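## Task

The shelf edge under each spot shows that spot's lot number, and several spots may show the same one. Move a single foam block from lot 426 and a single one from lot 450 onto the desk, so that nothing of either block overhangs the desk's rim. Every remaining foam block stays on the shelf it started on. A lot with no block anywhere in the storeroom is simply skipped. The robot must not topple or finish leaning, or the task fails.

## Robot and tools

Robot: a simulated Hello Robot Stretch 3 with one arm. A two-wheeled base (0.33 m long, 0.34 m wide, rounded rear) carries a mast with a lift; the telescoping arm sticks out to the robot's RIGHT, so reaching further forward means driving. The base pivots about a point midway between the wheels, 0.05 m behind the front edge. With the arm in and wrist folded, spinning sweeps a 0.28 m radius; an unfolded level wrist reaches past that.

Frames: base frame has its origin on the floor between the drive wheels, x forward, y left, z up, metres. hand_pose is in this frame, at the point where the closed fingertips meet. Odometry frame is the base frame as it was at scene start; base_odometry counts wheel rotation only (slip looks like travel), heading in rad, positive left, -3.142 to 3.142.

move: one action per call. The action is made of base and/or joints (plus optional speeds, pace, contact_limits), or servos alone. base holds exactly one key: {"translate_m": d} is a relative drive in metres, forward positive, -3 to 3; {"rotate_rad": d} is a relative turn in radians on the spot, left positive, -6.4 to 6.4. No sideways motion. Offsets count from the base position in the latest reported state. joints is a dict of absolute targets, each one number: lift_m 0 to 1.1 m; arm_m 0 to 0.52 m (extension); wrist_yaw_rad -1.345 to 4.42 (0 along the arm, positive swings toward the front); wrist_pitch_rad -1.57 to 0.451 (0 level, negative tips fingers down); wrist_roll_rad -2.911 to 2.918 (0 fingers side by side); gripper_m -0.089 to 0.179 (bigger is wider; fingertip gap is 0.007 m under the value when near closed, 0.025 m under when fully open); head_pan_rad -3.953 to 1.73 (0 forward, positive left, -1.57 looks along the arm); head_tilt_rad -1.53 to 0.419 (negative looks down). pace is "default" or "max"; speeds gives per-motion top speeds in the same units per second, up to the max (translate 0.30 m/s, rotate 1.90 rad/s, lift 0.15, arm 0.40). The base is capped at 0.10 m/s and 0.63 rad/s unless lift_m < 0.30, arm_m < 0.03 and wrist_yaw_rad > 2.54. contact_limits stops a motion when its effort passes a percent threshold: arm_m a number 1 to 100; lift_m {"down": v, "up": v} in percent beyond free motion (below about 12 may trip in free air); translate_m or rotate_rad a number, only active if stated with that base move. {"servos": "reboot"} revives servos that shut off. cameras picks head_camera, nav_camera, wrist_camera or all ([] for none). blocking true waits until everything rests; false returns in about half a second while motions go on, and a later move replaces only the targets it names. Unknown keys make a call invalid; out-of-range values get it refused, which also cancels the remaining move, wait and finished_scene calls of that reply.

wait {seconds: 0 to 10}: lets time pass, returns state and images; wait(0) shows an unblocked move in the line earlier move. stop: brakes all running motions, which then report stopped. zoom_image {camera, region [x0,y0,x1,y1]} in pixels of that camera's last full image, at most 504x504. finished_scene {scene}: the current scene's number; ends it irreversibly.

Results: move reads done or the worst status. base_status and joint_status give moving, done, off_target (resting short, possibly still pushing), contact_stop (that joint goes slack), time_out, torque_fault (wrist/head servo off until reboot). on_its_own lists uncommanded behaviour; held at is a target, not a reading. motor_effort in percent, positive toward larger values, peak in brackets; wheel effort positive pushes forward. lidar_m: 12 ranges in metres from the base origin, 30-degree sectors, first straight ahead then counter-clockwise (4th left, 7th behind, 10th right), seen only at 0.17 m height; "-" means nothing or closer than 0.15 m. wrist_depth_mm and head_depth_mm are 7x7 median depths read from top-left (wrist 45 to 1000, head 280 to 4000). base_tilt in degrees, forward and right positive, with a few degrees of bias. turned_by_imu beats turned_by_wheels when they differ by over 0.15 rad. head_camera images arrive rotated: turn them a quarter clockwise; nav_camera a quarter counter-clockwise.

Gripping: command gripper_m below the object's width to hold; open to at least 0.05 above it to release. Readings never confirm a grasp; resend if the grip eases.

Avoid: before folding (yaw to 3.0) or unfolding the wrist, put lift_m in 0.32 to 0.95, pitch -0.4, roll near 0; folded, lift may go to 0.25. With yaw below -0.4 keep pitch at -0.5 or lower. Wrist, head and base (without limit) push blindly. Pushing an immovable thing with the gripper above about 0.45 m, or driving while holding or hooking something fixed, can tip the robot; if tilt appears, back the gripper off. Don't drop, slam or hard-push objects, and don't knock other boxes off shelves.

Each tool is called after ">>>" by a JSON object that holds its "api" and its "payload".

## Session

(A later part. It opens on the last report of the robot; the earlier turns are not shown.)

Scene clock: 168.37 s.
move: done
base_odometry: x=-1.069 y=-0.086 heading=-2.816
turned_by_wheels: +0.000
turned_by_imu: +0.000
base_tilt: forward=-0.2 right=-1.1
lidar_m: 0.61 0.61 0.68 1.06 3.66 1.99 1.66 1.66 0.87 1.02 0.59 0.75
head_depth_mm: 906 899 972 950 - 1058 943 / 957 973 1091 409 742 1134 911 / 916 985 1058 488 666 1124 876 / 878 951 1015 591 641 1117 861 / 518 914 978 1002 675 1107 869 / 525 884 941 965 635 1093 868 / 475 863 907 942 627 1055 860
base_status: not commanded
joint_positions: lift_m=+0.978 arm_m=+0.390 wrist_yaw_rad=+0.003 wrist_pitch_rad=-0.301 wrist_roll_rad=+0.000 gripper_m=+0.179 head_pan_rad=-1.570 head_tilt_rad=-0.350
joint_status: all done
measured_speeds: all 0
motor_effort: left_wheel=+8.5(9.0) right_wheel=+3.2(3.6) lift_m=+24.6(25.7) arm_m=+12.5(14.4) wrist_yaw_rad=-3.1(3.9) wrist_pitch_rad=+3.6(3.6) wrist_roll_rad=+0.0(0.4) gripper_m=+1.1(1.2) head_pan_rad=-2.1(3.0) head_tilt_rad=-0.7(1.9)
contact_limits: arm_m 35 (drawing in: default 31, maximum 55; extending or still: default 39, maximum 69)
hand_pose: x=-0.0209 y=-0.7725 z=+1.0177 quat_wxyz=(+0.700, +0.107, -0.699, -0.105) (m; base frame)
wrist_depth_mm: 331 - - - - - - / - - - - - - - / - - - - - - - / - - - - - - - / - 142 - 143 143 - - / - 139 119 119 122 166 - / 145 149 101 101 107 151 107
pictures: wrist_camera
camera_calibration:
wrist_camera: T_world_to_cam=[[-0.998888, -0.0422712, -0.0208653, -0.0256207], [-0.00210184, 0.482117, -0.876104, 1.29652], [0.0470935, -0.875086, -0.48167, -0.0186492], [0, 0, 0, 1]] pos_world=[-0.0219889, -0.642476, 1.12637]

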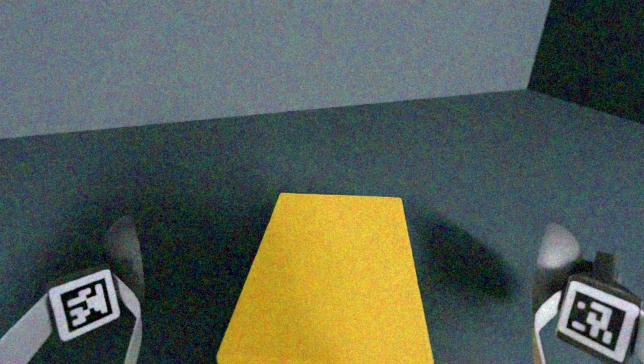

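>>> {"api": "move", "payload": {"joints": {"gripper_m": 0.05}, "cameras": ["wrist_camera"]}}

>>> {"api": "move", "payload": {"joints": {"lift_m": 1.05}, "cameras": ["wrist_camera"]}}

Scene clock: 178.40 s.
move: done
base_odometry: x=-1.069 y=-0.086 heading=-2.816
turned_by_wheels: +0.000
turned_by_imu: +0.000
base_tilt: forward=-0.3 right=-1.1
lidar_m: 0.61 0.61 0.68 1.06 3.67 1.99 1.66 1.66 0.87 1.02 0.59 0.76
head_depth_mm: 908 897 970 949 - 1055 946 / 957 974 1090 410 741 1132 908 / 919 990 1056 487 666 1125 877 / 880 952 1019 590 638 1114 859 / 518 919 974 1001 677 1111 867 / 523 883 942 963 634 1094 863 / 475 859 907 944 630 1054 862
base_status: not commanded
joint_positions: lift_m=+0.978 arm_m=+0.390 wrist_yaw_rad=+0.003 wrist_pitch_rad=-0.301 wrist_roll_rad=+0.000 gripper_m=+0.051 head_pan_rad=-1.570 head_tilt_rad=-0.350
joint_status: all done
measured_speeds: all 0
motor_effort: left_wheel=+8.2(8.9) right_wheel=+2.5(3.7) lift_m=+29.1(29.1) arm_m=+12.3(12.8) wrist_yaw_rad=-2.5(4.4) wrist_pitch_rad=+3.4(3.6) wrist_roll_rad=-0.2(0.3) gripper_m=-17.1(87.3) head_pan_rad=-2.0(2.8) head_tilt_rad=-2.9(2.9)
contact_limits: arm_m 35 (drawing in: default 31, maximum 55; extending or still: default 39, maximum 69)
hand_pose: x=-0.0209 y=-0.7725 z=+1.0177 quat_wxyz=(+0.700, +0.107, -0.699, -0.105) (m; base frame)
wrist_depth_mm: 331 - - - - - - / - - - - - - - / - - - - - - - / - - - - - - - / - - 149 144 145 - - / - - 128 118 122 124 170 / 158 145 101 101 103 126 155
pictures: wrist_camera
camera_calibration:
wrist_camera: T_world_to_cam=[[-0.998888, -0.0422712, -0.0208653, -0.0256207], [-0.00210184, 0.482117, -0.876104, 1.29652], [0.0470935, -0.875086, -0.48167, -0.0186492], [0, 0, 0, 1]] pos_world=[-0.0219889, -0.642476, 1.12637]

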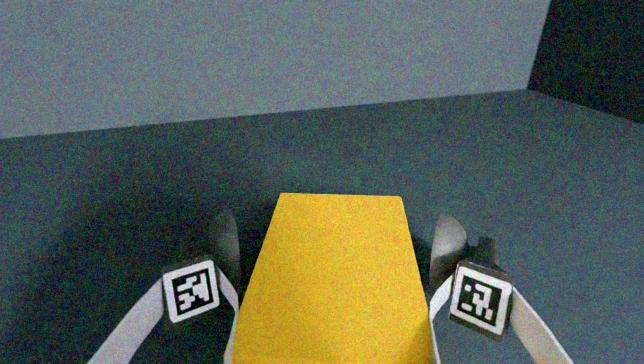

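Scene clock: 179.90 s.
move: done
base_odometry: x=-1.069 y=-0.086 heading=-2.816
turned_by_wheels: +0.000
turned_by_imu: +0.000
base_tilt: forward=-0.3 right=-1.1
lidar_m: 0.61 0.61 0.68 1.06 3.68 1.99 1.66 1.65 0.87 1.02 0.59 0.75
head_depth_mm: 905 897 964 934 806 1015 944 / 960 975 1065 931 792 1132 909 / 919 989 477 480 735 1125 875 / 881 954 997 544 684 1119 857 / 516 913 978 1001 678 1110 870 / 525 886 942 968 634 1093 866 / 473 860 908 942 627 1053 860
base_status: not commanded
joint_positions: lift_m=+1.050 arm_m=+0.390 wrist_yaw_rad=+0.003 wrist_pitch_rad=-0.301 wrist_roll_rad=+0.000 gripper_m=+0.051 head_pan_rad=-1.570 head_tilt_rad=-0.350
joint_status: all done
measured_speeds: all 0
motor_effort: left_wheel=+8.3(8.9) right_wheel=+2.9(3.7) lift_m=+29.2(32.5) arm_m=+11.9(12.8) wrist_yaw_rad=-3.1(3.9) wrist_pitch_rad=+3.5(3.6) wrist_roll_rad=+0.0(0.3) gripper_m=-16.4(17.3) head_pan_rad=-1.9(2.4) head_tilt_rad=-2.1(2.8)
contact_limits: arm_m 35 (drawing in: default 31, maximum 55; extending or still: default 39, maximum 69)
hand_pose: x=-0.0209 y=-0.7725 z=+1.0897 quat_wxyz=(+0.700, +0.107, -0.699, -0.105) (m; base frame)
wrist_depth_mm: 332 - - - - - - / - - - - - 506 - / - - - - - - - / - - - - - - - / - - 149 144 145 - - / - - 128 118 122 - - / - - 98 101 100 117 -
pictures: wrist_camera
camera_calibration:
wrist_camera: T_world_to_cam=[[-0.998888, -0.0422712, -0.0208653, -0.0241184], [-0.00210184, 0.482117, -0.876104, 1.3596], [0.0470935, -0.875086, -0.48167, 0.0160311], [0, 0, 0, 1]] pos_world=[-0.0219889, -0.642476, 1.19837]

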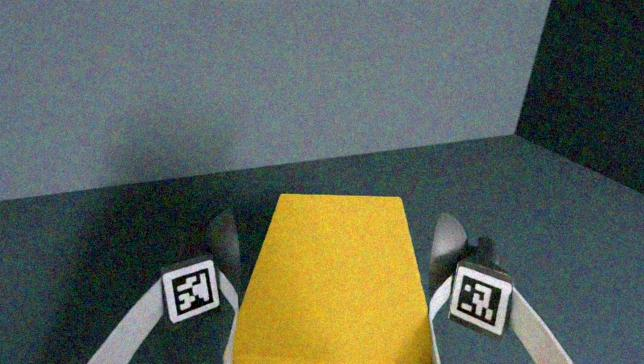

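>>> {"api": "move", "payload": {"joints": {"arm_m": 0.0, "head_pan_rad": -2.2}, "cameras": ["head_camera"]}}

>>> {"api": "zoom_image", "payload": {"camera": "head_camera", "region": [380, 130, 680, 210]}}

>>> {"api": "move", "payload": {"base": {"translate_m": -0.73}, "joints": {"wrist_yaw_rad": 1.5, "lift_m": 0.85, "head_pan_rad": -1.9}, "cameras": ["head_camera","nav_camera"]}}

>>> {"api": "zoom_image", "payload": {"camera": "head_camera", "region": [380, 130, 800, 500]}}

Scene clock: 193.67 s.
move: done
base_odometry: x=-1.069 y=-0.086 heading=-2.816
turned_by_wheels: +0.000
turned_by_imu: +0.000
base_tilt: forward=-0.4 right=-1.2
lidar_m: 0.61 0.61 0.68 1.06 3.69 2.00 1.66 1.66 0.87 1.02 0.59 0.76
head_depth_mm: 1414 1490 1564 1608 - - - / 1457 1495 1612 - - - 1388 / 1544 1585 1699 - - - - / 1486 1402 1727 - - - - / 741 779 830 - - - - / 780 821 885 - - - - / 833 900 971 - - - -
base_status: not commanded
joint_positions: lift_m=+1.050 arm_m=+0.001 wrist_yaw_rad=+0.003 wrist_pitch_rad=-0.301 wrist_roll_rad=+0.000 gripper_m=+0.051 head_pan_rad=-2.200 head_tilt_rad=-0.350
joint_status: all done
measured_speeds: all 0
motor_effort: left_wheel=+8.1(8.9) right_wheel=+2.9(3.7) lift_m=+24.8(30.1) arm_m=-12.2(13.7) wrist_yaw_rad=-2.0(4.3) wrist_pitch_rad=+3.5(3.6) wrist_roll_rad=-0.2(0.4) gripper_m=-16.2(17.5) head_pan_rad=+2.9(5.6) head_tilt_rad=-3.5(4.4)
hand_pose: x=-0.0209 y=-0.3831 z=+1.0897 quat_wxyz=(+0.700, +0.107, -0.699, -0.105) (m; base frame)
wrist_depth_mm: - - - - - - - / - - - - - - - / - - - - - - - / - - - 166 - - - / - - 149 144 150 - - / - - 129 119 123 - - / - - 98 101 100 119 -
pictures: head_camera (sideways)
camera_calibration:
head_camera: T_world_to_cam=[[0.134914, 0.26383, -0.955087, 1.25769], [0.784015, -0.617843, -0.0599227, 0.0728283], [-0.605903, -0.740718, -0.290202, 0.33694], [0, 0, 0, 1]] pos_world=[-0.0226248, -0.0372426, 1.30335]

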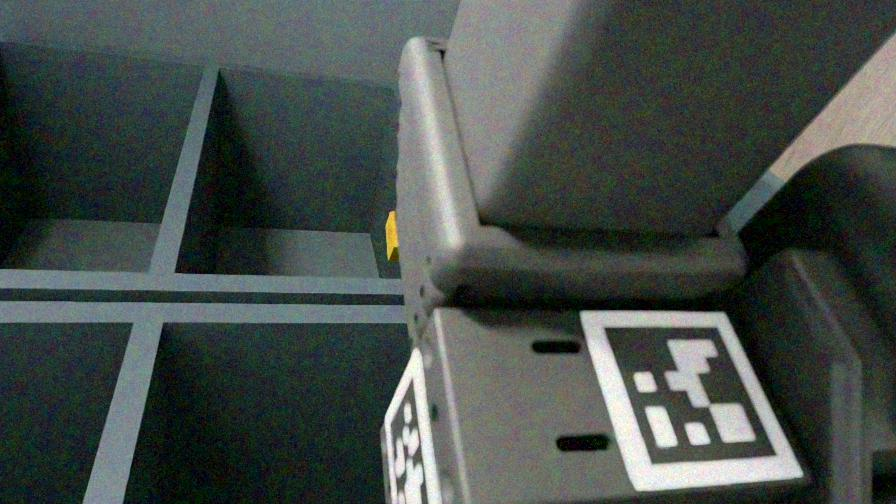

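Scaled by 1.680 from the camera's 896x504 image, which has a finer 1280x720 frame.

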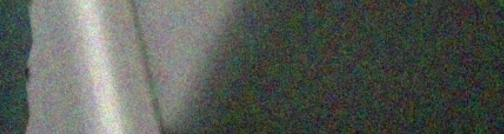

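Scene clock: 202.10 s.
move: done
base_odometry: x=-0.377 y=+0.148 heading=-2.816
turned_by_wheels: +0.000
turned_by_imu: +0.000
base_tilt: forward=-0.5 right=-1.3
lidar_m: 1.30 1.29 1.17 1.53 2.19 1.17 0.97 0.97 1.09 0.80 0.80 1.18
head_depth_mm: 984 1009 1052 1086 1126 1170 1214 / 1037 1085 1137 1200 1260 1318 1356 / 1118 1146 1213 1247 1335 1416 1431 / 1271 1275 1390 1333 1466 1537 1393 / 1243 1273 1387 1171 1507 1210 1383 / 1160 1144 1287 1022 1400 1103 1369 / 1079 1124 1195 1032 1305 1099 1281
base_status: done
joint_positions: lift_m=+0.850 arm_m=+0.001 wrist_yaw_rad=+1.497 wrist_pitch_rad=-0.301 wrist_roll_rad=+0.000 gripper_m=+0.051 head_pan_rad=-1.900 head_tilt_rad=-0.350
joint_status: all done
measured_speeds: all 0
motor_effort: left_wheel=-6.2(10.5) right_wheel=-5.1(14.6) lift_m=+24.1(26.8) arm_m=-6.4(12.8) wrist_yaw_rad=+1.6(6.3) wrist_pitch_rad=+3.4(3.6) wrist_roll_rad=+0.1(0.3) gripper_m=-16.8(17.5) head_pan_rad=-2.9(5.1) head_tilt_rad=-3.0(4.7)
hand_pose: x=+0.2155 y=-0.1632 z=+0.8897 quat_wxyz=(+0.585, +0.553, -0.440, +0.398) (m; base frame)
wrist_depth_mm: - - - - - - - / - - - - - - - / - - - - - - - / - - - - - - - / - - 151 144 150 - - / - 124 128 118 122 - - / - - 98 101 103 122 -
pictures: head_camera (sideways), nav_camera (sideways)
camera_calibration:
head_camera: T_world_to_cam=[[0.0509344, 0.29213, -0.955021, 1.2581], [0.931643, -0.358396, -0.0599417, 0.0720309], [-0.359787, -0.886686, -0.290416, 0.335784], [0, 0, 0, 1]] pos_world=[-0.0103769, -0.0439782, 1.30335]
nav_camera: T_world_to_cam=[[-0.0867045, -0.306403, 0.947945, -1.19019], [-0.950946, 0.309087, 0.0129269, 0.0391728], [-0.296958, -0.900323, -0.318172, 0.369103], [0, 0, 0, 1]] pos_world=[0.0436648, -0.0444729, 1.24517]

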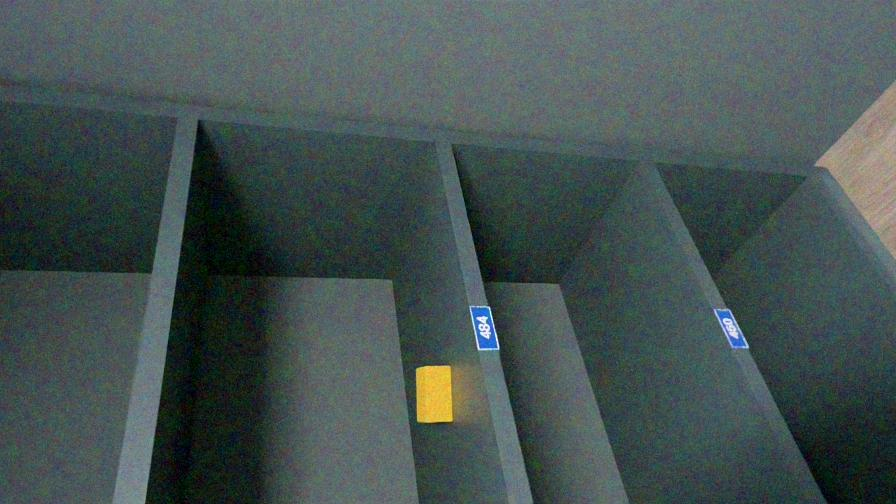

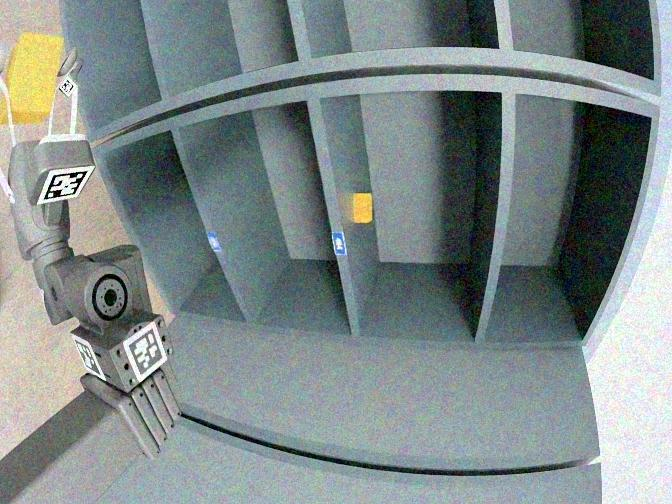

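Scaled by 1.200 from the camera's 896x504 image, which has a finer 1280x720 frame.

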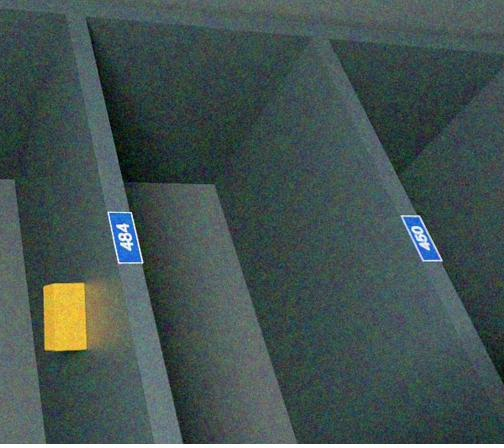

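>>> {"api": "move", "payload": {"base": {"rotate_rad": 1.887}, "joints": {"head_pan_rad": -1.57, "head_tilt_rad": -0.5}, "cameras": []}}

>>> {"api": "move", "payload": {"base": {"translate_m": 0.97}, "cameras": ["nav_camera","head_camera"]}}

Scene clock: 220.50 s.
move: done
base_odometry: x=-0.377 y=+0.148 heading=-0.929
turned_by_wheels: +1.887
turned_by_imu: +1.857
base_tilt: forward=-0.3 right=-1.2
lidar_m: 3.45 1.41 1.01 0.97 1.00 1.25 0.80 1.26 1.18 1.30 1.19 1.17
head_depth_mm: 1081 1165 1273 1404 1578 1633 1323 / 1073 1158 1268 1401 1547 1609 1321 / 1074 1162 1262 1392 1542 1602 1342 / 1071 1153 1260 1386 1526 1589 1310 / 1070 1152 1260 1374 1529 1593 1297 / 1063 1147 1251 1367 1508 1581 1290 / 1068 1152 1263 1388 1543 1571 1292
base_status: done
joint_positions: lift_m=+0.850 arm_m=+0.001 wrist_yaw_rad=+1.497 wrist_pitch_rad=-0.301 wrist_roll_rad=+0.000 gripper_m=+0.051 head_pan_rad=-1.568 head_tilt_rad=-0.501
joint_status: all done
measured_speeds: all 0
motor_effort: left_wheel=-8.6(13.3) right_wheel=+8.7(12.4) lift_m=+25.3(25.5) arm_m=-12.0(12.8) wrist_yaw_rad=+2.0(3.4) wrist_pitch_rad=+3.5(3.6) wrist_roll_rad=+0.1(0.3) gripper_m=-17.0(17.4) head_pan_rad=-2.7(4.8) head_tilt_rad=+4.0(6.5)
hand_pose: x=+0.2155 y=-0.1631 z=+0.8897 quat_wxyz=(+0.585, +0.553, -0.440, +0.398) (m; base frame)
wrist_depth_mm: - - - - - - - / - - - - - - - / - - - - - - - / - - - - - - - / - - 151 144 150 - - / - 124 129 118 123 - - / - - 98 101 103 126 -
pictures: none
No camera images: "cameras" was empty.

Scene clock: 231.33 s.
move: done
base_odometry: x=+0.203 y=-0.629 heading=-0.930
turned_by_wheels: +0.000
turned_by_imu: +0.000
base_tilt: forward=-0.2 right=-1.0
lidar_m: 2.51 1.44 1.03 0.99 1.03 1.38 1.76 1.85 1.35 0.81 0.76 1.39
head_depth_mm: 1073 1168 1267 1394 1529 1632 1293 / 1068 1167 1270 1396 1478 729 1258 / 1071 1158 1257 1324 941 723 1283 / 1066 1152 1257 1329 938 719 1226 / 1066 1151 1249 1315 927 713 1265 / 1060 1147 1244 1309 917 710 1259 / 1056 1140 1246 1291 912 707 1221
base_status: done
joint_positions: lift_m=+0.850 arm_m=+0.001 wrist_yaw_rad=+1.497 wrist_pitch_rad=-0.301 wrist_roll_rad=+0.000 gripper_m=+0.051 head_pan_rad=-1.570 head_tilt_rad=-0.500
joint_status: not commanded
measured_speeds: all 0
motor_effort: left_wheel=+1.5(9.2) right_wheel=+9.5(13.6) lift_m=+25.8(26.5) arm_m=-10.8(12.9) wrist_yaw_rad=+2.7(3.3) wrist_pitch_rad=+3.4(3.6) wrist_roll_rad=+0.0(0.3) gripper_m=-17.0(17.5) head_pan_rad=-2.5(3.8) head_tilt_rad=+3.7(5.5)
hand_pose: x=+0.2155 y=-0.1631 z=+0.8897 quat_wxyz=(+0.585, +0.553, -0.440, +0.398) (m; base frame)
wrist_depth_mm: - - - - - - - / - - - - - - - / - - - - - - - / - - - - - - - / - - 151 144 150 - - / - 124 129 119 122 - - / - - 98 101 103 126 -
pictures: head_camera (sideways), nav_camera (sideways)
camera_calibration:
head_camera: T_world_to_cam=[[-0.0466171, 0.432321, -0.900514, 1.18756], [0.997505, -0.0276992, -0.064936, 0.0780435], [-0.0530167, -0.901294, -0.429951, 0.515475], [0, 0, 0, 1]] pos_world=[0.0048409, -0.0466526, 1.29612]
nav_camera: T_world_to_cam=[[0.0173528, -0.455981, 0.88982, -1.11495], [-0.999791, -0.0175225, 0.0105182, 0.0426246], [0.0107957, -0.889817, -0.45619, 0.54692], [0, 0, 0, 1]] pos_world=[0.0560588, -0.0209899, 1.24116]

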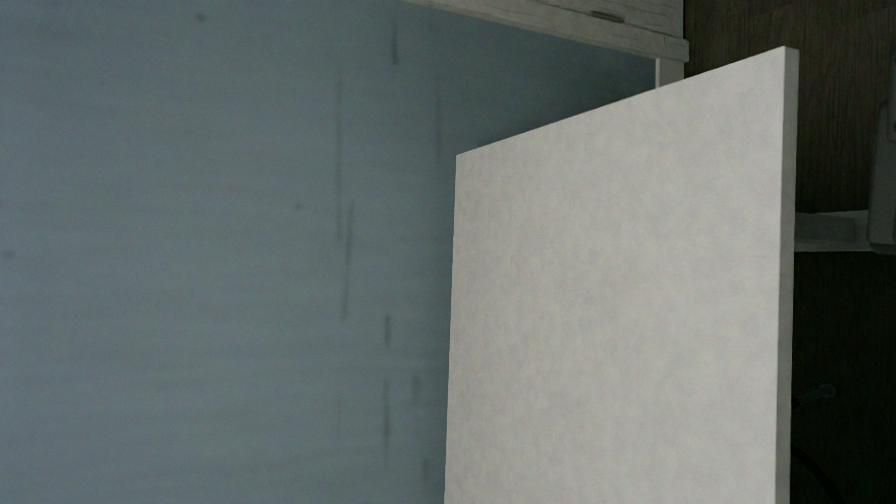

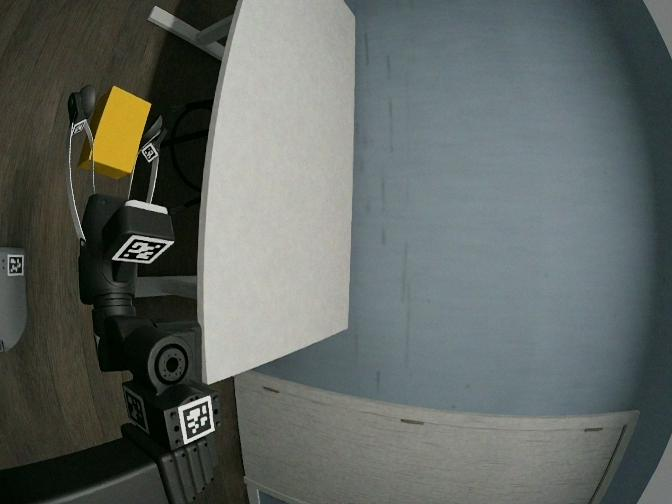

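>>> {"api": "move", "payload": {"joints": {"wrist_yaw_rad": 0.0, "arm_m": 0.29, "lift_m": 0.76}, "cameras": ["nav_camera"]}}

>>> {"api": "move", "payload": {"joints": {"lift_m": 0.717}, "speeds": {"lift_m": 0.05}, "contact_limits": {"lift_m": {"down": 14}}, "cameras": ["wrist_camera"]}}

Scene clock: 244.97 s.
move: done
base_odometry: x=+0.203 y=-0.629 heading=-0.930
turned_by_wheels: +0.000
turned_by_imu: +0.000
base_tilt: forward=-0.4 right=-1.1
lidar_m: 2.51 1.44 1.04 0.99 1.02 1.38 1.76 1.85 1.35 0.81 0.76 1.38
head_depth_mm: 1073 1167 1269 1390 1526 1630 1227 / 1074 1163 1265 1391 1475 411 342 / 1067 1157 1260 1326 835 478 1242 / 1067 1156 1253 1323 857 505 1214 / 1065 1150 1248 1319 924 715 1267 / 1061 1147 1246 1299 919 710 1258 / 1056 1140 1242 1290 915 708 1223
base_status: not commanded
joint_positions: lift_m=+0.760 arm_m=+0.290 wrist_yaw_rad=+0.003 wrist_pitch_rad=-0.301 wrist_roll_rad=+0.000 gripper_m=+0.051 head_pan_rad=-1.570 head_tilt_rad=-0.500
joint_status: all done
measured_speeds: all 0
motor_effort: left_wheel=+1.3(1.7) right_wheel=+8.9(10.2) lift_m=+24.2(27.1) arm_m=+11.8(14.8) wrist_yaw_rad=-3.0(6.5) wrist_pitch_rad=+3.5(3.5) wrist_roll_rad=-0.1(0.3) gripper_m=-17.0(17.3) head_pan_rad=-2.8(3.5) head_tilt_rad=+3.6(5.1)
hand_pose: x=-0.0208 y=-0.6725 z=+0.7997 quat_wxyz=(+0.700, +0.107, -0.699, -0.105) (m; base frame)
wrist_depth_mm: - - - - - - - / - - - - - - - / - - - - - - - / - - - - - - - / - - 149 144 145 - - / - - 129 118 122 - - / - - 98 101 100 117 -
pictures: nav_camera (sideways)
camera_calibration:
nav_camera: T_world_to_cam=[[0.0173531, -0.455902, 0.889861, -1.11504], [-0.999791, -0.0175215, 0.0105201, 0.0426205], [0.0107956, -0.889858, -0.456111, 0.546732], [0, 0, 0, 1]] pos_world=[0.0560588, -0.0210902, 1.24116]

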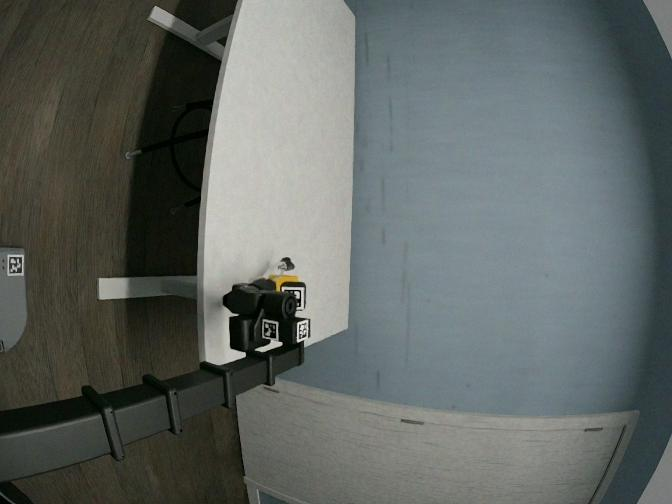

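Scene clock: 246.37 s.
move: done
base_odometry: x=+0.203 y=-0.629 heading=-0.930
turned_by_wheels: +0.000
turned_by_imu: +0.000
base_tilt: forward=-0.2 right=-1.2
lidar_m: 2.51 1.44 1.04 0.99 1.02 1.38 1.76 1.85 1.35 0.81 0.75 1.38
head_depth_mm: 1077 1164 1266 1398 1520 1625 1292 / 1074 1157 1265 1390 1476 512 365 / 1069 1155 1262 1328 940 491 1240 / 1066 1156 1259 1324 933 519 1209 / 1062 1148 1255 1321 926 715 1272 / 1062 1144 1250 1304 919 709 1257 / 1049 1142 1242 1283 913 708 1230
base_status: not commanded
joint_positions: lift_m=+0.717 arm_m=+0.290 wrist_yaw_rad=+0.003 wrist_pitch_rad=-0.301 wrist_roll_rad=+0.000 gripper_m=+0.051 head_pan_rad=-1.570 head_tilt_rad=-0.500
joint_status: all done
measured_speeds: all 0
motor_effort: left_wheel=+1.8(1.8) right_wheel=+9.3(9.9) lift_m=+23.7(27.6) arm_m=+10.3(12.4) wrist_yaw_rad=-4.2(4.2) wrist_pitch_rad=+3.5(3.5) wrist_roll_rad=+0.0(0.3) gripper_m=-17.0(17.2) head_pan_rad=-3.2(3.4) head_tilt_rad=+3.5(4.3)
contact_limits: lift_m down 14 (down: maximum 72; up: maximum 65)
hand_pose: x=-0.0208 y=-0.6725 z=+0.7567 quat_wxyz=(+0.700, +0.107, -0.699, -0.105) (m; base frame)
wrist_depth_mm: - - - - - - - / - - - - - - - / - - - - - - - / - - - - - - - / - - 150 144 145 - - / - - 128 118 122 - - / - - 98 101 100 117 -
pictures: wrist_camera
camera_calibration:
wrist_camera: T_world_to_cam=[[-0.998879, -0.0424942, -0.0208721, -0.0269546], [-0.00220327, 0.482113, -0.876106, 1.01964], [0.0472922, -0.875078, -0.481666, -0.0568515], [0, 0, 0, 1]] pos_world=[-0.0219892, -0.542476, 0.865366]

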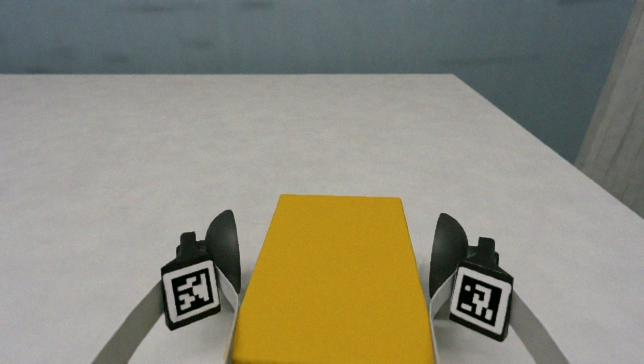

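>>> {"api": "move", "payload": {"joints": {"lift_m": 0.709}, "speeds": {"lift_m": 0.03}, "contact_limits": {"lift_m": {"down": 13}}, "cameras": []}}

>>> {"api": "move", "payload": {"joints": {"lift_m": 0.703}, "speeds": {"lift_m": 0.03}, "contact_limits": {"lift_m": {"down": 13}}, "cameras": ["wrist_camera"]}}

Scene clock: 253.57 s.
move: done
base_odometry: x=+0.203 y=-0.629 heading=-0.930
turned_by_wheels: +0.000
turned_by_imu: +0.000
base_tilt: forward=-0.2 right=-1.4
lidar_m: 2.51 1.44 1.04 0.99 1.03 1.38 1.76 1.85 1.35 0.82 0.76 1.38
head_depth_mm: 1075 1161 1271 1395 1530 1630 1289 / 1074 1156 1268 1383 1479 682 377 / 1066 1161 1263 1325 939 497 1243 / 1065 1155 1254 1324 934 524 1210 / 1062 1155 1255 1312 923 714 1261 / 1061 1144 1245 1308 921 710 1259 / 1057 1134 1242 1290 910 706 1221
base_status: not commanded
joint_positions: lift_m=+0.709 arm_m=+0.290 wrist_yaw_rad=+0.003 wrist_pitch_rad=-0.301 wrist_roll_rad=+0.000 gripper_m=+0.051 head_pan_rad=-1.570 head_tilt_rad=-0.500
joint_status: all done
measured_speeds: all 0
motor_effort: left_wheel=+1.4(2.0) right_wheel=+9.2(9.8) lift_m=+24.4(24.6) arm_m=+4.4(5.6) wrist_yaw_rad=-3.2(4.5) wrist_pitch_rad=+3.5(3.5) wrist_roll_rad=+0.3(0.3) gripper_m=-16.7(17.5) head_pan_rad=-2.9(3.4) head_tilt_rad=+2.4(3.7)
contact_limits: lift_m down 13 (down: maximum 72; up: maximum 65)
hand_pose: x=-0.0208 y=-0.6725 z=+0.7487 quat_wxyz=(+0.700, +0.107, -0.699, -0.105) (m; base frame)
wrist_depth_mm: - - - - - - - / - - - - - - - / - - - - - - - / - - - - - - - / - - 150 144 146 - - / - - 128 118 122 - - / - - 98 101 100 117 -
pictures: none
No camera images: "cameras" was empty.

Scene clock: 254.20 s.
move: done
base_odometry: x=+0.203 y=-0.629 heading=-0.930
turned_by_wheels: +0.000
turned_by_imu: +0.000
base_tilt: forward=-0.4 right=-1.2
lidar_m: 2.51 1.44 1.04 0.99 1.02 1.38 1.76 1.85 1.35 0.81 0.75 1.38
head_depth_mm: 1072 1161 1271 1395 1536 1635 1292 / 1067 1156 1266 1386 1479 685 388 / 1066 1152 1265 1328 942 499 1245 / 1065 1151 1253 1315 934 525 1209 / 1063 1147 1254 1317 924 713 1266 / 1061 1144 1244 1310 918 710 1252 / 1056 1141 1243 1297 914 707 1225
base_status: not commanded
joint_positions: lift_m=+0.703 arm_m=+0.290 wrist_yaw_rad=+0.002 wrist_pitch_rad=-0.285 wrist_roll_rad=+0.000 gripper_m=+0.051 head_pan_rad=-1.570 head_tilt_rad=-0.500
joint_status: all done
measured_speeds: all 0
motor_effort: left_wheel=+1.0(1.6) right_wheel=+8.5(9.3) lift_m=+20.8(26.2) arm_m=+3.5(5.1) wrist_yaw_rad=-1.6(4.1) wrist_pitch_rad=+0.4(3.5) wrist_roll_rad=-0.2(0.3) gripper_m=-16.7(17.5) head_pan_rad=-2.5(2.9) head_tilt_rad=+3.2(3.4)
contact_limits: lift_m down 13 (down: maximum 72; up: maximum 65)
hand_pose: x=-0.0209 y=-0.6741 z=+0.7466 quat_wxyz=(+0.700, +0.101, -0.699, -0.100) (m; base frame)
wrist_depth_mm: - - - - - - - / - - - - - - - / - - - - - - - / - - - - - - - / - - 150 144 145 - - / - - 129 118 123 - - / - - 98 100 100 113 -
pictures: wrist_camera
camera_calibration:
wrist_camera: T_world_to_cam=[[-0.998898, -0.0423434, -0.0202515, -0.0276522], [-0.00189577, 0.467505, -0.883988, 1.00769], [0.0468987, -0.882975, -0.46707, -0.0793751], [0, 0, 0, 1]] pos_world=[-0.0219888, -0.542357, 0.853151]

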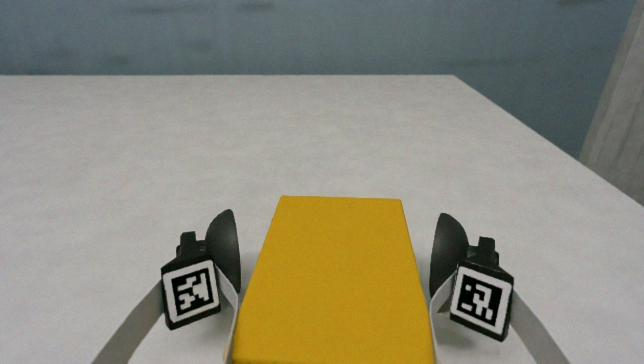

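>>> {"api": "move", "payload": {"joints": {"gripper_m": 0.165}, "cameras": []}}

>>> {"api": "move", "payload": {"joints": {"lift_m": 0.745}, "cameras": []}}

>>> {"api": "move", "payload": {"joints": {"arm_m": 0.0, "lift_m": 0.8}, "pace": "max", "cameras": ["nav_camera"]}}

>>> {"api": "move", "payload": {"joints": {"wrist_yaw_rad": 3.0, "wrist_pitch_rad": -0.4, "gripper_m": 0.04, "head_pan_rad": 0.0}, "pace": "max", "cameras": []}}

>>> {"api": "move", "payload": {"joints": {"lift_m": 0.28}, "pace": "max", "cameras": ["nav_camera"]}}

Scene clock: 267.37 s.
move: done
base_odometry: x=+0.203 y=-0.629 heading=-0.930
turned_by_wheels: +0.000
turned_by_imu: +0.000
base_tilt: forward=-0.4 right=-1.0
lidar_m: 2.51 1.44 1.04 0.99 1.02 1.38 1.76 1.85 1.34 0.81 0.76 1.38
head_depth_mm: 1075 1162 1274 1401 1531 1627 1293 / 1073 1162 1264 1389 1470 682 388 / 1071 1158 1256 1331 941 500 1243 / 1066 1148 1253 1325 930 526 1205 / 1061 1146 1249 1307 927 713 1272 / 1053 1150 1241 1300 919 710 1262 / 1055 1140 1247 1293 910 706 1227
base_status: not commanded
joint_positions: lift_m=+0.703 arm_m=+0.290 wrist_yaw_rad=+0.002 wrist_pitch_rad=-0.293 wrist_roll_rad=+0.000 gripper_m=+0.165 head_pan_rad=-1.570 head_tilt_rad=-0.500
joint_status: all done
measured_speeds: all 0
motor_effort: left_wheel=+1.1(1.8) right_wheel=+8.3(8.9) lift_m=+25.7(26.6) arm_m=-2.4(3.0) wrist_yaw_rad=-2.7(3.9) wrist_pitch_rad=+1.9(2.0) wrist_roll_rad=-0.2(0.3) gripper_m=+0.5(81.7) head_pan_rad=-2.0(2.9) head_tilt_rad=+2.0(3.1)
contact_limits: lift_m down 13 (down: maximum 72; up: maximum 65)
hand_pose: x=-0.0209 y=-0.6734 z=+0.7447 quat_wxyz=(+0.700, +0.104, -0.699, -0.103) (m; base frame)
wrist_depth_mm: - - - - - - - / - - - - - - - / - - - - - - - / - - - 169 - - - / - 146 - 140 139 - - / - 123 115 115 115 134 - / - 118 98 95 97 - 102
pictures: none
No camera images: "cameras" was empty.

Scene clock: 268.57 s.
move: done
base_odometry: x=+0.203 y=-0.629 heading=-0.930
turned_by_wheels: +0.000
turned_by_imu: +0.000
base_tilt: forward=-0.2 right=-1.2
lidar_m: 2.52 1.44 1.04 0.99 1.02 1.38 1.76 1.85 1.35 0.81 0.76 1.38
head_depth_mm: 1077 1169 1268 1391 1531 1631 1256 / 1069 1162 1261 1397 1474 430 354 / 1071 1155 1254 1325 941 481 1246 / 1067 1151 1259 1325 935 509 1209 / 1064 1144 1253 1313 924 715 1270 / 1061 1143 1252 1305 921 712 1261 / 1058 1143 1248 1282 911 708 1225
base_status: not commanded
joint_positions: lift_m=+0.745 arm_m=+0.290 wrist_yaw_rad=+0.002 wrist_pitch_rad=-0.294 wrist_roll_rad=+0.000 gripper_m=+0.165 head_pan_rad=-1.570 head_tilt_rad=-0.500
joint_status: all done
measured_speeds: all 0
motor_effort: left_wheel=+1.1(1.6) right_wheel=+8.4(9.1) lift_m=+29.5(32.9) arm_m=-4.5(4.9) wrist_yaw_rad=-2.6(3.7) wrist_pitch_rad=+2.1(2.1) wrist_roll_rad=+0.2(0.2) gripper_m=+0.3(1.1) head_pan_rad=-1.9(3.0) head_tilt_rad=+1.9(3.0)
hand_pose: x=-0.0209 y=-0.6733 z=+0.7865 quat_wxyz=(+0.700, +0.104, -0.699, -0.103) (m; base frame)
wrist_depth_mm: - - - - - - - / - - - - - - - / - - - - - - - / - - - - - - - / - 145 - - - - - / - 123 - 172 171 134 - / - 118 - 145 145 - 102
pictures: none
No camera images: "cameras" was empty.

Scene clock: 270.57 s.
move: done
base_odometry: x=+0.203 y=-0.629 heading=-0.930
turned_by_wheels: +0.000
turned_by_imu: +0.000
base_tilt: forward=-0.4 right=-1.1
lidar_m: 2.52 1.44 1.04 0.99 1.03 1.38 1.76 1.86 1.35 0.81 0.76 1.38
head_depth_mm: 1074 1165 1274 1390 1527 1634 1300 / 1070 1162 1264 1396 1483 727 1222 / 1071 1157 1257 1328 941 723 644 / 1064 1151 1250 1325 934 717 635 / 1064 1145 1249 1325 927 713 1230 / 1059 1146 1248 1309 920 710 1235 / 1054 1137 1243 1285 912 706 1231
base_status: not commanded
joint_positions: lift_m=+0.800 arm_m=+0.001 wrist_yaw_rad=+0.002 wrist_pitch_rad=-0.295 wrist_roll_rad=+0.000 gripper_m=+0.165 head_pan_rad=-1.570 head_tilt_rad=-0.500
joint_status: all done
measured_speeds: all 0
motor_effort: left_wheel=+1.2(1.8) right_wheel=+8.5(9.3) lift_m=+28.3(32.7) arm_m=-12.2(15.1) wrist_yaw_rad=-3.8(4.1) wrist_pitch_rad=+2.2(2.3) wrist_roll_rad=+0.1(0.5) gripper_m=+0.1(1.0) head_pan_rad=-2.7(2.9) head_tilt_rad=+1.6(2.8)
hand_pose: x=-0.0209 y=-0.3837 z=+0.8412 quat_wxyz=(+0.700, +0.105, -0.699, -0.103) (m; base frame)
wrist_depth_mm: - - - - - - - / - - - - - - - / - - - - - - - / - - - 404 - - - / - 145 - - - 140 - / - 125 - - - 135 - / 116 - - - - - 110
pictures: nav_camera (sideways)
camera_calibration:
nav_camera: T_world_to_cam=[[0.0173531, -0.455902, 0.889861, -1.11504], [-0.999791, -0.0175215, 0.0105201, 0.0426205], [0.0107956, -0.889858, -0.456111, 0.546732], [0, 0, 0, 1]] pos_world=[0.0560588, -0.0210902, 1.24116]

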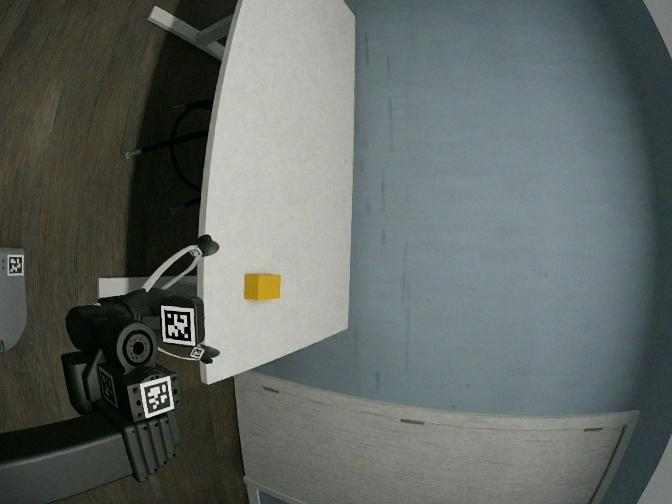

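Scene clock: 272.60 s.
move: done
base_odometry: x=+0.203 y=-0.629 heading=-0.930
turned_by_wheels: +0.000
turned_by_imu: +0.000
base_tilt: forward=-0.3 right=-1.0
lidar_m: 2.51 1.44 1.04 0.99 1.02 1.38 1.76 1.85 1.35 0.81 0.76 1.39
head_depth_mm: 2102 2280 2483 2656 2108 1642 1324 / 2115 2274 2470 2678 2102 1624 1312 / 2115 2279 2486 2619 2097 1610 1304 / 2080 2249 2468 2626 2054 1606 1306 / 2086 2246 2471 2613 2069 1583 1296 / 2075 2247 2453 2600 2045 1578 1290 / 2072 2253 2431 2624 2018 1561 1290
base_status: not commanded
joint_positions: lift_m=+0.800 arm_m=+0.001 wrist_yaw_rad=+2.997 wrist_pitch_rad=-0.412 wrist_roll_rad=+0.000 gripper_m=+0.040 head_pan_rad=+0.008 head_tilt_rad=-0.500
joint_status: all done
measured_speeds: translate_m=+0.000 rotate_rad=+0.000 lift_m=+0.000 arm_m=+0.000 wrist_yaw_rad=+0.000 wrist_pitch_rad=+0.000 wrist_roll_rad=+0.000 head_pan_rad=-0.024 head_tilt_rad=+0.000
motor_effort: left_wheel=+1.4(1.6) right_wheel=+8.4(9.2) lift_m=+28.4(29.2) arm_m=-11.7(13.0) wrist_yaw_rad=+1.9(7.6) wrist_pitch_rad=+1.7(3.8) wrist_roll_rad=-0.1(0.3) gripper_m=+0.2(83.1) head_pan_rad=-3.2(4.8) head_tilt_rad=+1.9(2.9)
hand_pose: x=+0.0112 y=+0.0773 z=+0.8141 quat_wxyz=(+0.195, +0.700, +0.094, +0.680) (m; base frame)
wrist_depth_mm: - 137 - - - - - / - 147 - - - - - / - 162 - - - - - / - 185 - - - - - / - - 202 - - - - / - - 127 - 129 - - / - - 260 971 950 975 960
pictures: none
No camera images: "cameras" was empty.

Scene clock: 276.87 s.
move: done
base_odometry: x=+0.203 y=-0.629 heading=-0.930
turned_by_wheels: +0.000
turned_by_imu: +0.000
base_tilt: forward=-0.4 right=-1.4
lidar_m: 2.52 1.44 1.04 0.99 1.02 1.38 1.76 1.86 1.34 0.81 0.75 1.38
head_depth_mm: 2111 2260 2484 2660 2119 1628 1327 / 2103 2262 2482 2679 2109 1611 1317 / 2106 2279 2456 2660 2087 1605 1311 / 2078 2279 2451 2662 2071 1599 1309 / 2081 2269 2448 2621 2032 1595 1302 / 2085 2238 2451 2619 2033 1593 1287 / 2074 2250 2434 2604 2017 1581 1284
base_status: not commanded
joint_positions: lift_m=+0.280 arm_m=+0.001 wrist_yaw_rad=+2.997 wrist_pitch_rad=-0.414 wrist_roll_rad=+0.000 gripper_m=+0.040 head_pan_rad=+0.000 head_tilt_rad=-0.500
joint_status: all done
measured_speeds: all 0
motor_effort: left_wheel=+1.5(1.9) right_wheel=+8.0(9.4) lift_m=+26.1(28.8) arm_m=-11.2(12.3) wrist_yaw_rad=+2.3(3.5) wrist_pitch_rad=+2.1(2.2) wrist_roll_rad=-0.1(0.3) gripper_m=+0.5(0.9) head_pan_rad=-3.5(4.1) head_tilt_rad=+0.7(2.5)
hand_pose: x=+0.0111 y=+0.0770 z=+0.2936 quat_wxyz=(+0.195, +0.700, +0.095, +0.680) (m; base frame)
wrist_depth_mm: - 137 - - - - - / - 148 - - - - - / 941 162 873 897 891 881 862 / 730 186 657 710 696 701 704 / 602 579 202 575 569 579 579 / 514 516 127 303 129 496 492 / 432 283 256 269 421 431 429
pictures: nav_camera (sideways)
camera_calibration:
nav_camera: T_world_to_cam=[[0.455914, 0.0169885, 0.889862, -1.1177], [0.0167344, -0.999805, 0.0105137, 0.0363409], [0.889866, 0.010098, -0.456109, 0.541406], [0, 0, 0, 1]] pos_world=[0.0271885, 0.0498547, 1.24116]

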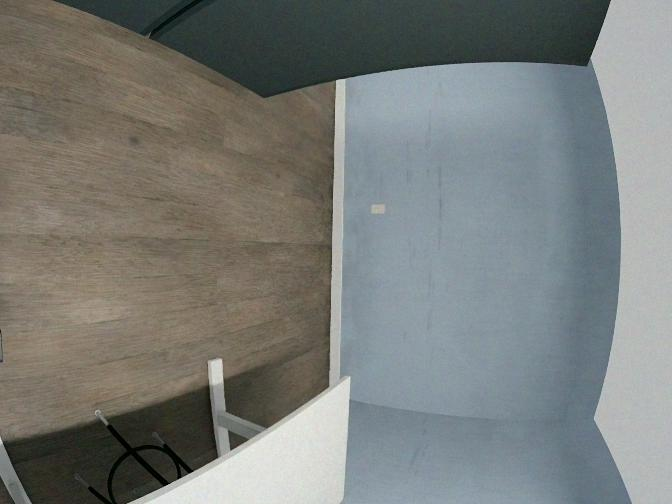

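>>> {"api": "move", "payload": {"base": {"translate_m": 1.985}, "joints": {"head_pan_rad": 1.4, "head_tilt_rad": -0.35}, "pace": "max", "cameras": []}}

>>> {"api": "move", "payload": {"base": {"rotate_rad": 1.6}, "pace": "max", "cameras": []}}

Scene clock: 301.63 s.
move: done
base_odometry: x=+1.390 y=-2.220 heading=-0.930
turned_by_wheels: +0.000
turned_by_imu: +0.001
base_tilt: forward=-0.3 right=-1.2
lidar_m: 0.55 0.56 0.76 1.97 1.28 1.45 3.69 1.15 1.15 1.25 0.79 0.57
head_depth_mm: 942 947 957 966 980 987 999 / 1181 1189 1205 1217 1235 1250 1266 / 1563 1597 1615 1637 1668 1676 1479 / 2161 2260 2386 2520 2358 1887 1472 / 2137 2243 2362 2553 2607 1869 1458 / 2090 2230 2325 2493 2569 1858 1454 / 2046 2147 2288 2392 2478 1852 1446
base_status: done
joint_positions: lift_m=+0.280 arm_m=+0.001 wrist_yaw_rad=+2.998 wrist_pitch_rad=-0.414 wrist_roll_rad=+0.000 gripper_m=+0.040 head_pan_rad=+1.400 head_tilt_rad=-0.349
joint_status: all done
measured_speeds: all 0
motor_effort: left_wheel=+4.7(13.7) right_wheel=+3.4(13.8) lift_m=+25.8(29.9) arm_m=-8.4(10.8) wrist_yaw_rad=+1.0(3.0) wrist_pitch_rad=+2.1(2.2) wrist_roll_rad=-0.2(0.3) gripper_m=+0.1(1.3) head_pan_rad=-3.0(5.8) head_tilt_rad=+1.9(8.2)
hand_pose: x=+0.0110 y=+0.0770 z=+0.2936 quat_wxyz=(+0.195, +0.700, +0.095, +0.680) (m; base frame)
wrist_depth_mm: - 137 - - - - - / - 147 - - - - - / 907 161 870 898 901 851 - / 728 186 670 724 710 714 670 / 602 574 202 570 560 587 574 / 509 508 127 301 129 497 491 / 433 279 258 268 425 434 433
pictures: none
No camera images: "cameras" was empty.

Scene clock: 303.77 s.
move: done
base_odometry: x=+1.390 y=-2.220 heading=+0.670
turned_by_wheels: +1.600
turned_by_imu: +1.568
base_tilt: forward=-0.4 right=-1.1
lidar_m: 2.03 1.14 1.45 3.69 1.15 1.14 1.25 0.79 0.57 0.55 0.57 0.77
head_depth_mm: 1994 1847 1850 1876 1881 1828 1498 / 3070 2301 2349 2366 2375 1897 1484 / 3637 3129 3190 3200 2644 1887 1474 / 3625 3743 - 3810 2637 1885 1477 / 3540 3728 - 3796 2604 1879 1458 / 3512 3442 3881 3716 2574 1852 1457 / 3465 3522 3816 3639 2541 1853 1446
base_status: done
joint_positions: lift_m=+0.280 arm_m=+0.001 wrist_yaw_rad=+2.998 wrist_pitch_rad=-0.414 wrist_roll_rad=+0.000 gripper_m=+0.040 head_pan_rad=+1.400 head_tilt_rad=-0.349
joint_status: not commanded
measured_speeds: all 0
motor_effort: left_wheel=-6.8(15.1) right_wheel=+6.3(14.7) lift_m=+25.9(26.6) arm_m=-11.9(12.9) wrist_yaw_rad=+2.6(3.0) wrist_pitch_rad=+2.2(2.2) wrist_roll_rad=-0.1(0.3) gripper_m=+0.1(0.7) head_pan_rad=-2.3(3.4) head_tilt_rad=+0.9(2.6)
hand_pose: x=+0.0110 y=+0.0770 z=+0.2936 quat_wxyz=(+0.195, +0.700, +0.095, +0.680) (m; base frame)
wrist_depth_mm: - 137 - - - - - / - 147 - - - - - / - 162 866 901 907 891 882 / 733 186 659 721 706 707 694 / 601 576 202 577 569 580 581 / 516 508 127 301 129 495 496 / 435 281 258 269 422 433 430
pictures: none
No camera images: "cameras" was empty.

>>> {"api": "move", "payload": {"joints": {"head_pan_rad": 0.2, "head_tilt_rad": -0.35}, "cameras": ["nav_camera","head_camera"]}}

Scene clock: 315.70 s.
move: done
base_odometry: x=+1.390 y=-2.220 heading=+0.670
turned_by_wheels: +0.000
turned_by_imu: +0.000
base_tilt: forward=-0.1 right=-1.0
lidar_m: 2.02 1.14 1.45 3.71 1.14 1.14 1.25 0.79 0.57 0.55 0.56 0.77
head_depth_mm: 2071 2178 2287 2356 2303 1878 1485 / 2103 2199 2323 2445 2531 1906 1481 / 2138 2232 2364 2508 2598 1896 1470 / 2150 2267 2404 2551 2615 1887 1472 / 2181 2302 2459 2585 2617 1864 1465 / 1164 1207 1259 1315 1367 1436 1397 / 936 978 1035 1094 1166 1257 1336
base_status: not commanded
joint_positions: lift_m=+0.280 arm_m=+0.001 wrist_yaw_rad=+2.998 wrist_pitch_rad=-0.414 wrist_roll_rad=+0.000 gripper_m=+0.040 head_pan_rad=+0.168 head_tilt_rad=-0.349
joint_status: all done
measured_speeds: all 0
motor_effort: left_wheel=-6.2(6.8) right_wheel=+6.5(7.0) lift_m=+27.2(27.9) arm_m=-8.5(9.6) wrist_yaw_rad=+1.7(3.0) wrist_pitch_rad=+2.1(2.2) wrist_roll_rad=-0.1(0.3) gripper_m=+0.2(0.7) head_pan_rad=+3.0(5.4) head_tilt_rad=-0.5(4.5)
hand_pose: x=+0.0110 y=+0.0770 z=+0.2936 quat_wxyz=(+0.195, +0.700, +0.095, +0.680) (m; base frame)
wrist_depth_mm: - 137 - - - - - / - 147 - - - - - / - 161 851 900 906 892 862 / 738 186 654 707 716 695 689 / 601 588 203 570 568 580 578 / 513 509 127 301 129 496 496 / 435 280 258 270 423 437 432
pictures: head_camera (sideways), nav_camera (sideways)
camera_calibration:
head_camera: T_world_to_cam=[[-0.280486, -0.0946498, -0.95518, 1.26032], [-0.129911, 0.989713, -0.0599237, 0.0784651], [0.951026, 0.107281, -0.289896, 0.327075], [0, 0, 0, 1]] pos_world=[0.0526368, 0.00654168, 1.30335]
nav_camera: T_world_to_cam=[[0.310031, 0.0699928, 0.948146, -1.19283], [0.182422, -0.983135, 0.0129262, 0.0322544], [0.933061, 0.168955, -0.317571, 0.36089], [0, 0, 0, 1]] pos_world=[0.0271983, 0.0542258, 1.24517]

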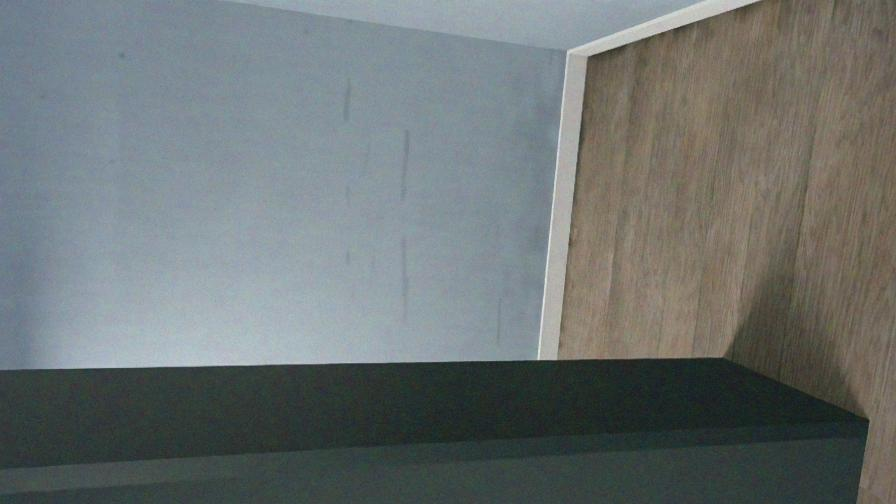

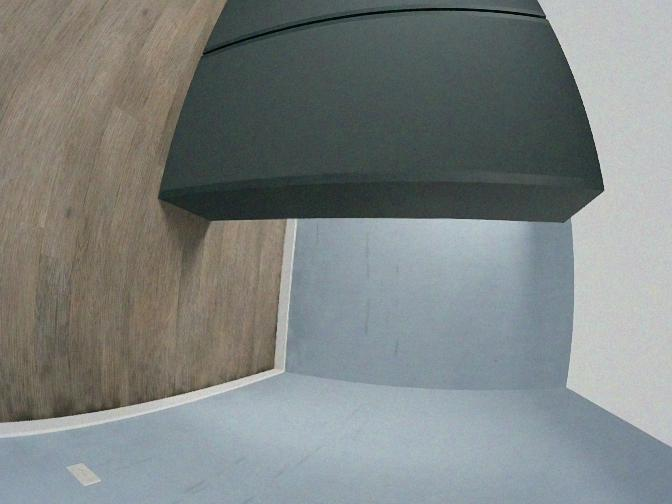

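>>> {"api": "move", "payload": {"base": {"translate_m": 1.77}, "joints": {"head_pan_rad": 1.7, "head_tilt_rad": -0.3}, "pace": "max", "cameras": ["nav_camera","head_camera"]}}

>>> {"api": "zoom_image", "payload": {"camera": "nav_camera", "region": [100, 0, 600, 300]}}

Scene clock: 340.53 s.
move: done
base_odometry: x=+2.778 y=-1.121 heading=+0.670
turned_by_wheels: +0.000
turned_by_imu: +0.001
base_tilt: forward=-0.4 right=-1.1
lidar_m: 0.74 0.77 1.04 1.39 0.61 0.69 2.16 0.75 0.55 0.53 0.55 0.74
head_depth_mm: 2806 3100 3005 2835 2647 2047 1564 / 3070 3800 - - 2965 2036 1544 / 3092 3784 - - 2936 2033 1545 / 2859 2949 3077 3221 2715 2009 1527 / 1213 1256 1333 1401 1472 1566 1485 / 1203 1173 1314 1250 1446 1184 1004 / 1214 904 1325 1241 795 - -
base_status: done
joint_positions: lift_m=+0.280 arm_m=+0.001 wrist_yaw_rad=+2.998 wrist_pitch_rad=-0.414 wrist_roll_rad=+0.000 gripper_m=+0.040 head_pan_rad=+1.700 head_tilt_rad=-0.300
joint_status: all done
measured_speeds: all 0
motor_effort: left_wheel=-0.4(13.2) right_wheel=+9.1(14.4) lift_m=+25.5(30.3) arm_m=+2.1(5.4) wrist_yaw_rad=+0.6(3.1) wrist_pitch_rad=+2.1(2.3) wrist_roll_rad=+0.2(0.3) gripper_m=+0.6(1.0) head_pan_rad=-3.0(6.0) head_tilt_rad=+6.1(7.8)
hand_pose: x=+0.0110 y=+0.0770 z=+0.2936 quat_wxyz=(+0.195, +0.700, +0.095, +0.680) (m; base frame)
wrist_depth_mm: - 137 - - - - - / - 147 - - - - - / - 161 867 900 884 877 825 / - 179 659 716 709 703 697 / 598 561 202 568 564 583 580 / 512 511 127 300 129 496 494 / 434 281 257 270 425 433 430
pictures: head_camera (sideways), nav_camera (sideways)
camera_calibration:
head_camera: T_world_to_cam=[[0.0773713, -0.23669, -0.9685, 1.27554], [-0.994442, -0.0878906, -0.0579644, 0.0811823], [-0.0714025, 0.967602, -0.242174, 0.271182], [0, 0, 0, 1]] pos_world=[0.00140369, 0.0466468, 1.30574]
nav_camera: T_world_to_cam=[[-0.0516667, 0.265646, 0.962685, -1.2097], [0.989639, 0.142925, 0.0136741, 0.0263423], [-0.13396, 0.953417, -0.270278, 0.30578], [0, 0, 0, 1]] pos_world=[-0.0476085, 0.0260511, 1.24685]

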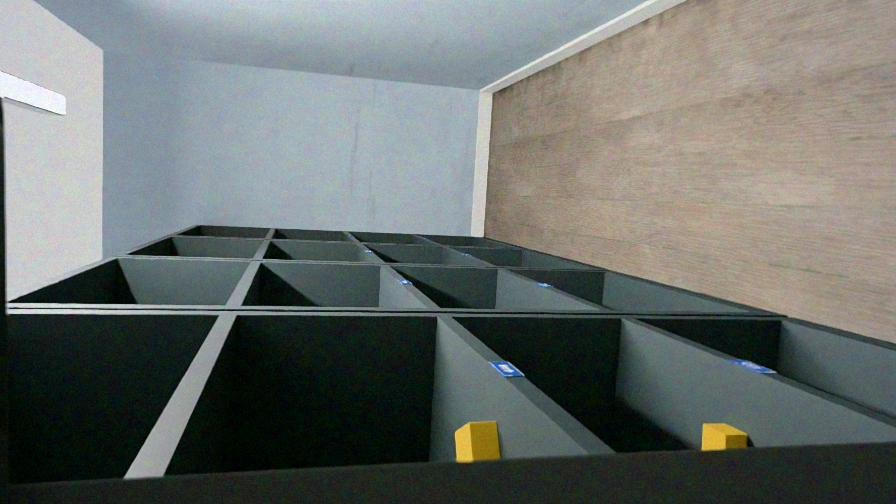

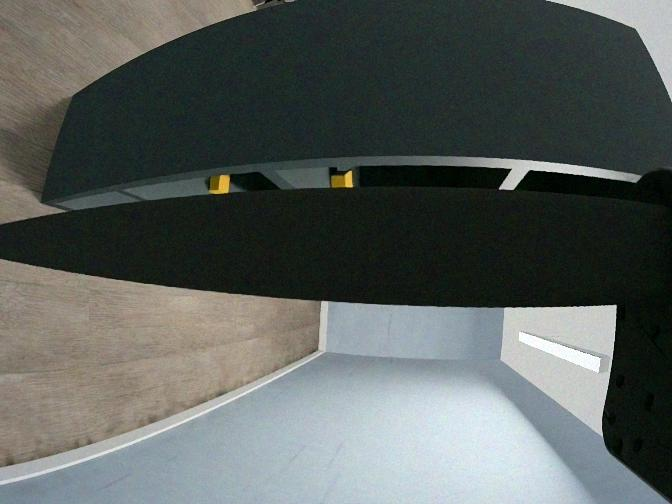

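Scaled by 1.008 from the camera's 672x504 image, which has a finer 792x594 frame.

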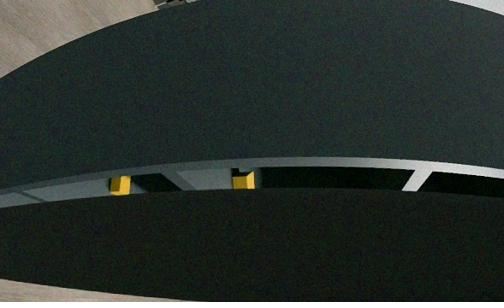

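>>> {"api": "zoom_image", "payload": {"camera": "head_camera", "region": [470, 340, 800, 440]}}

>>> {"api": "zoom_image", "payload": {"camera": "head_camera", "region": [350, 230, 580, 310]}}

Scaled by 1.527 from the camera's 896x504 image, which has a finer 1280x720 frame.

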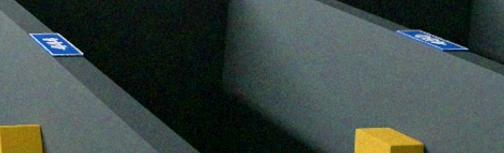

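Scaled by 2.191 from the camera's 896x504 image, which has a finer 1280x720 frame.

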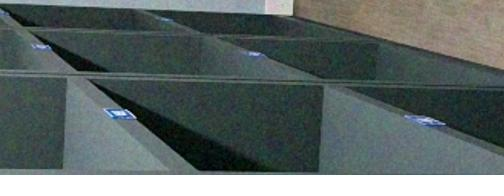

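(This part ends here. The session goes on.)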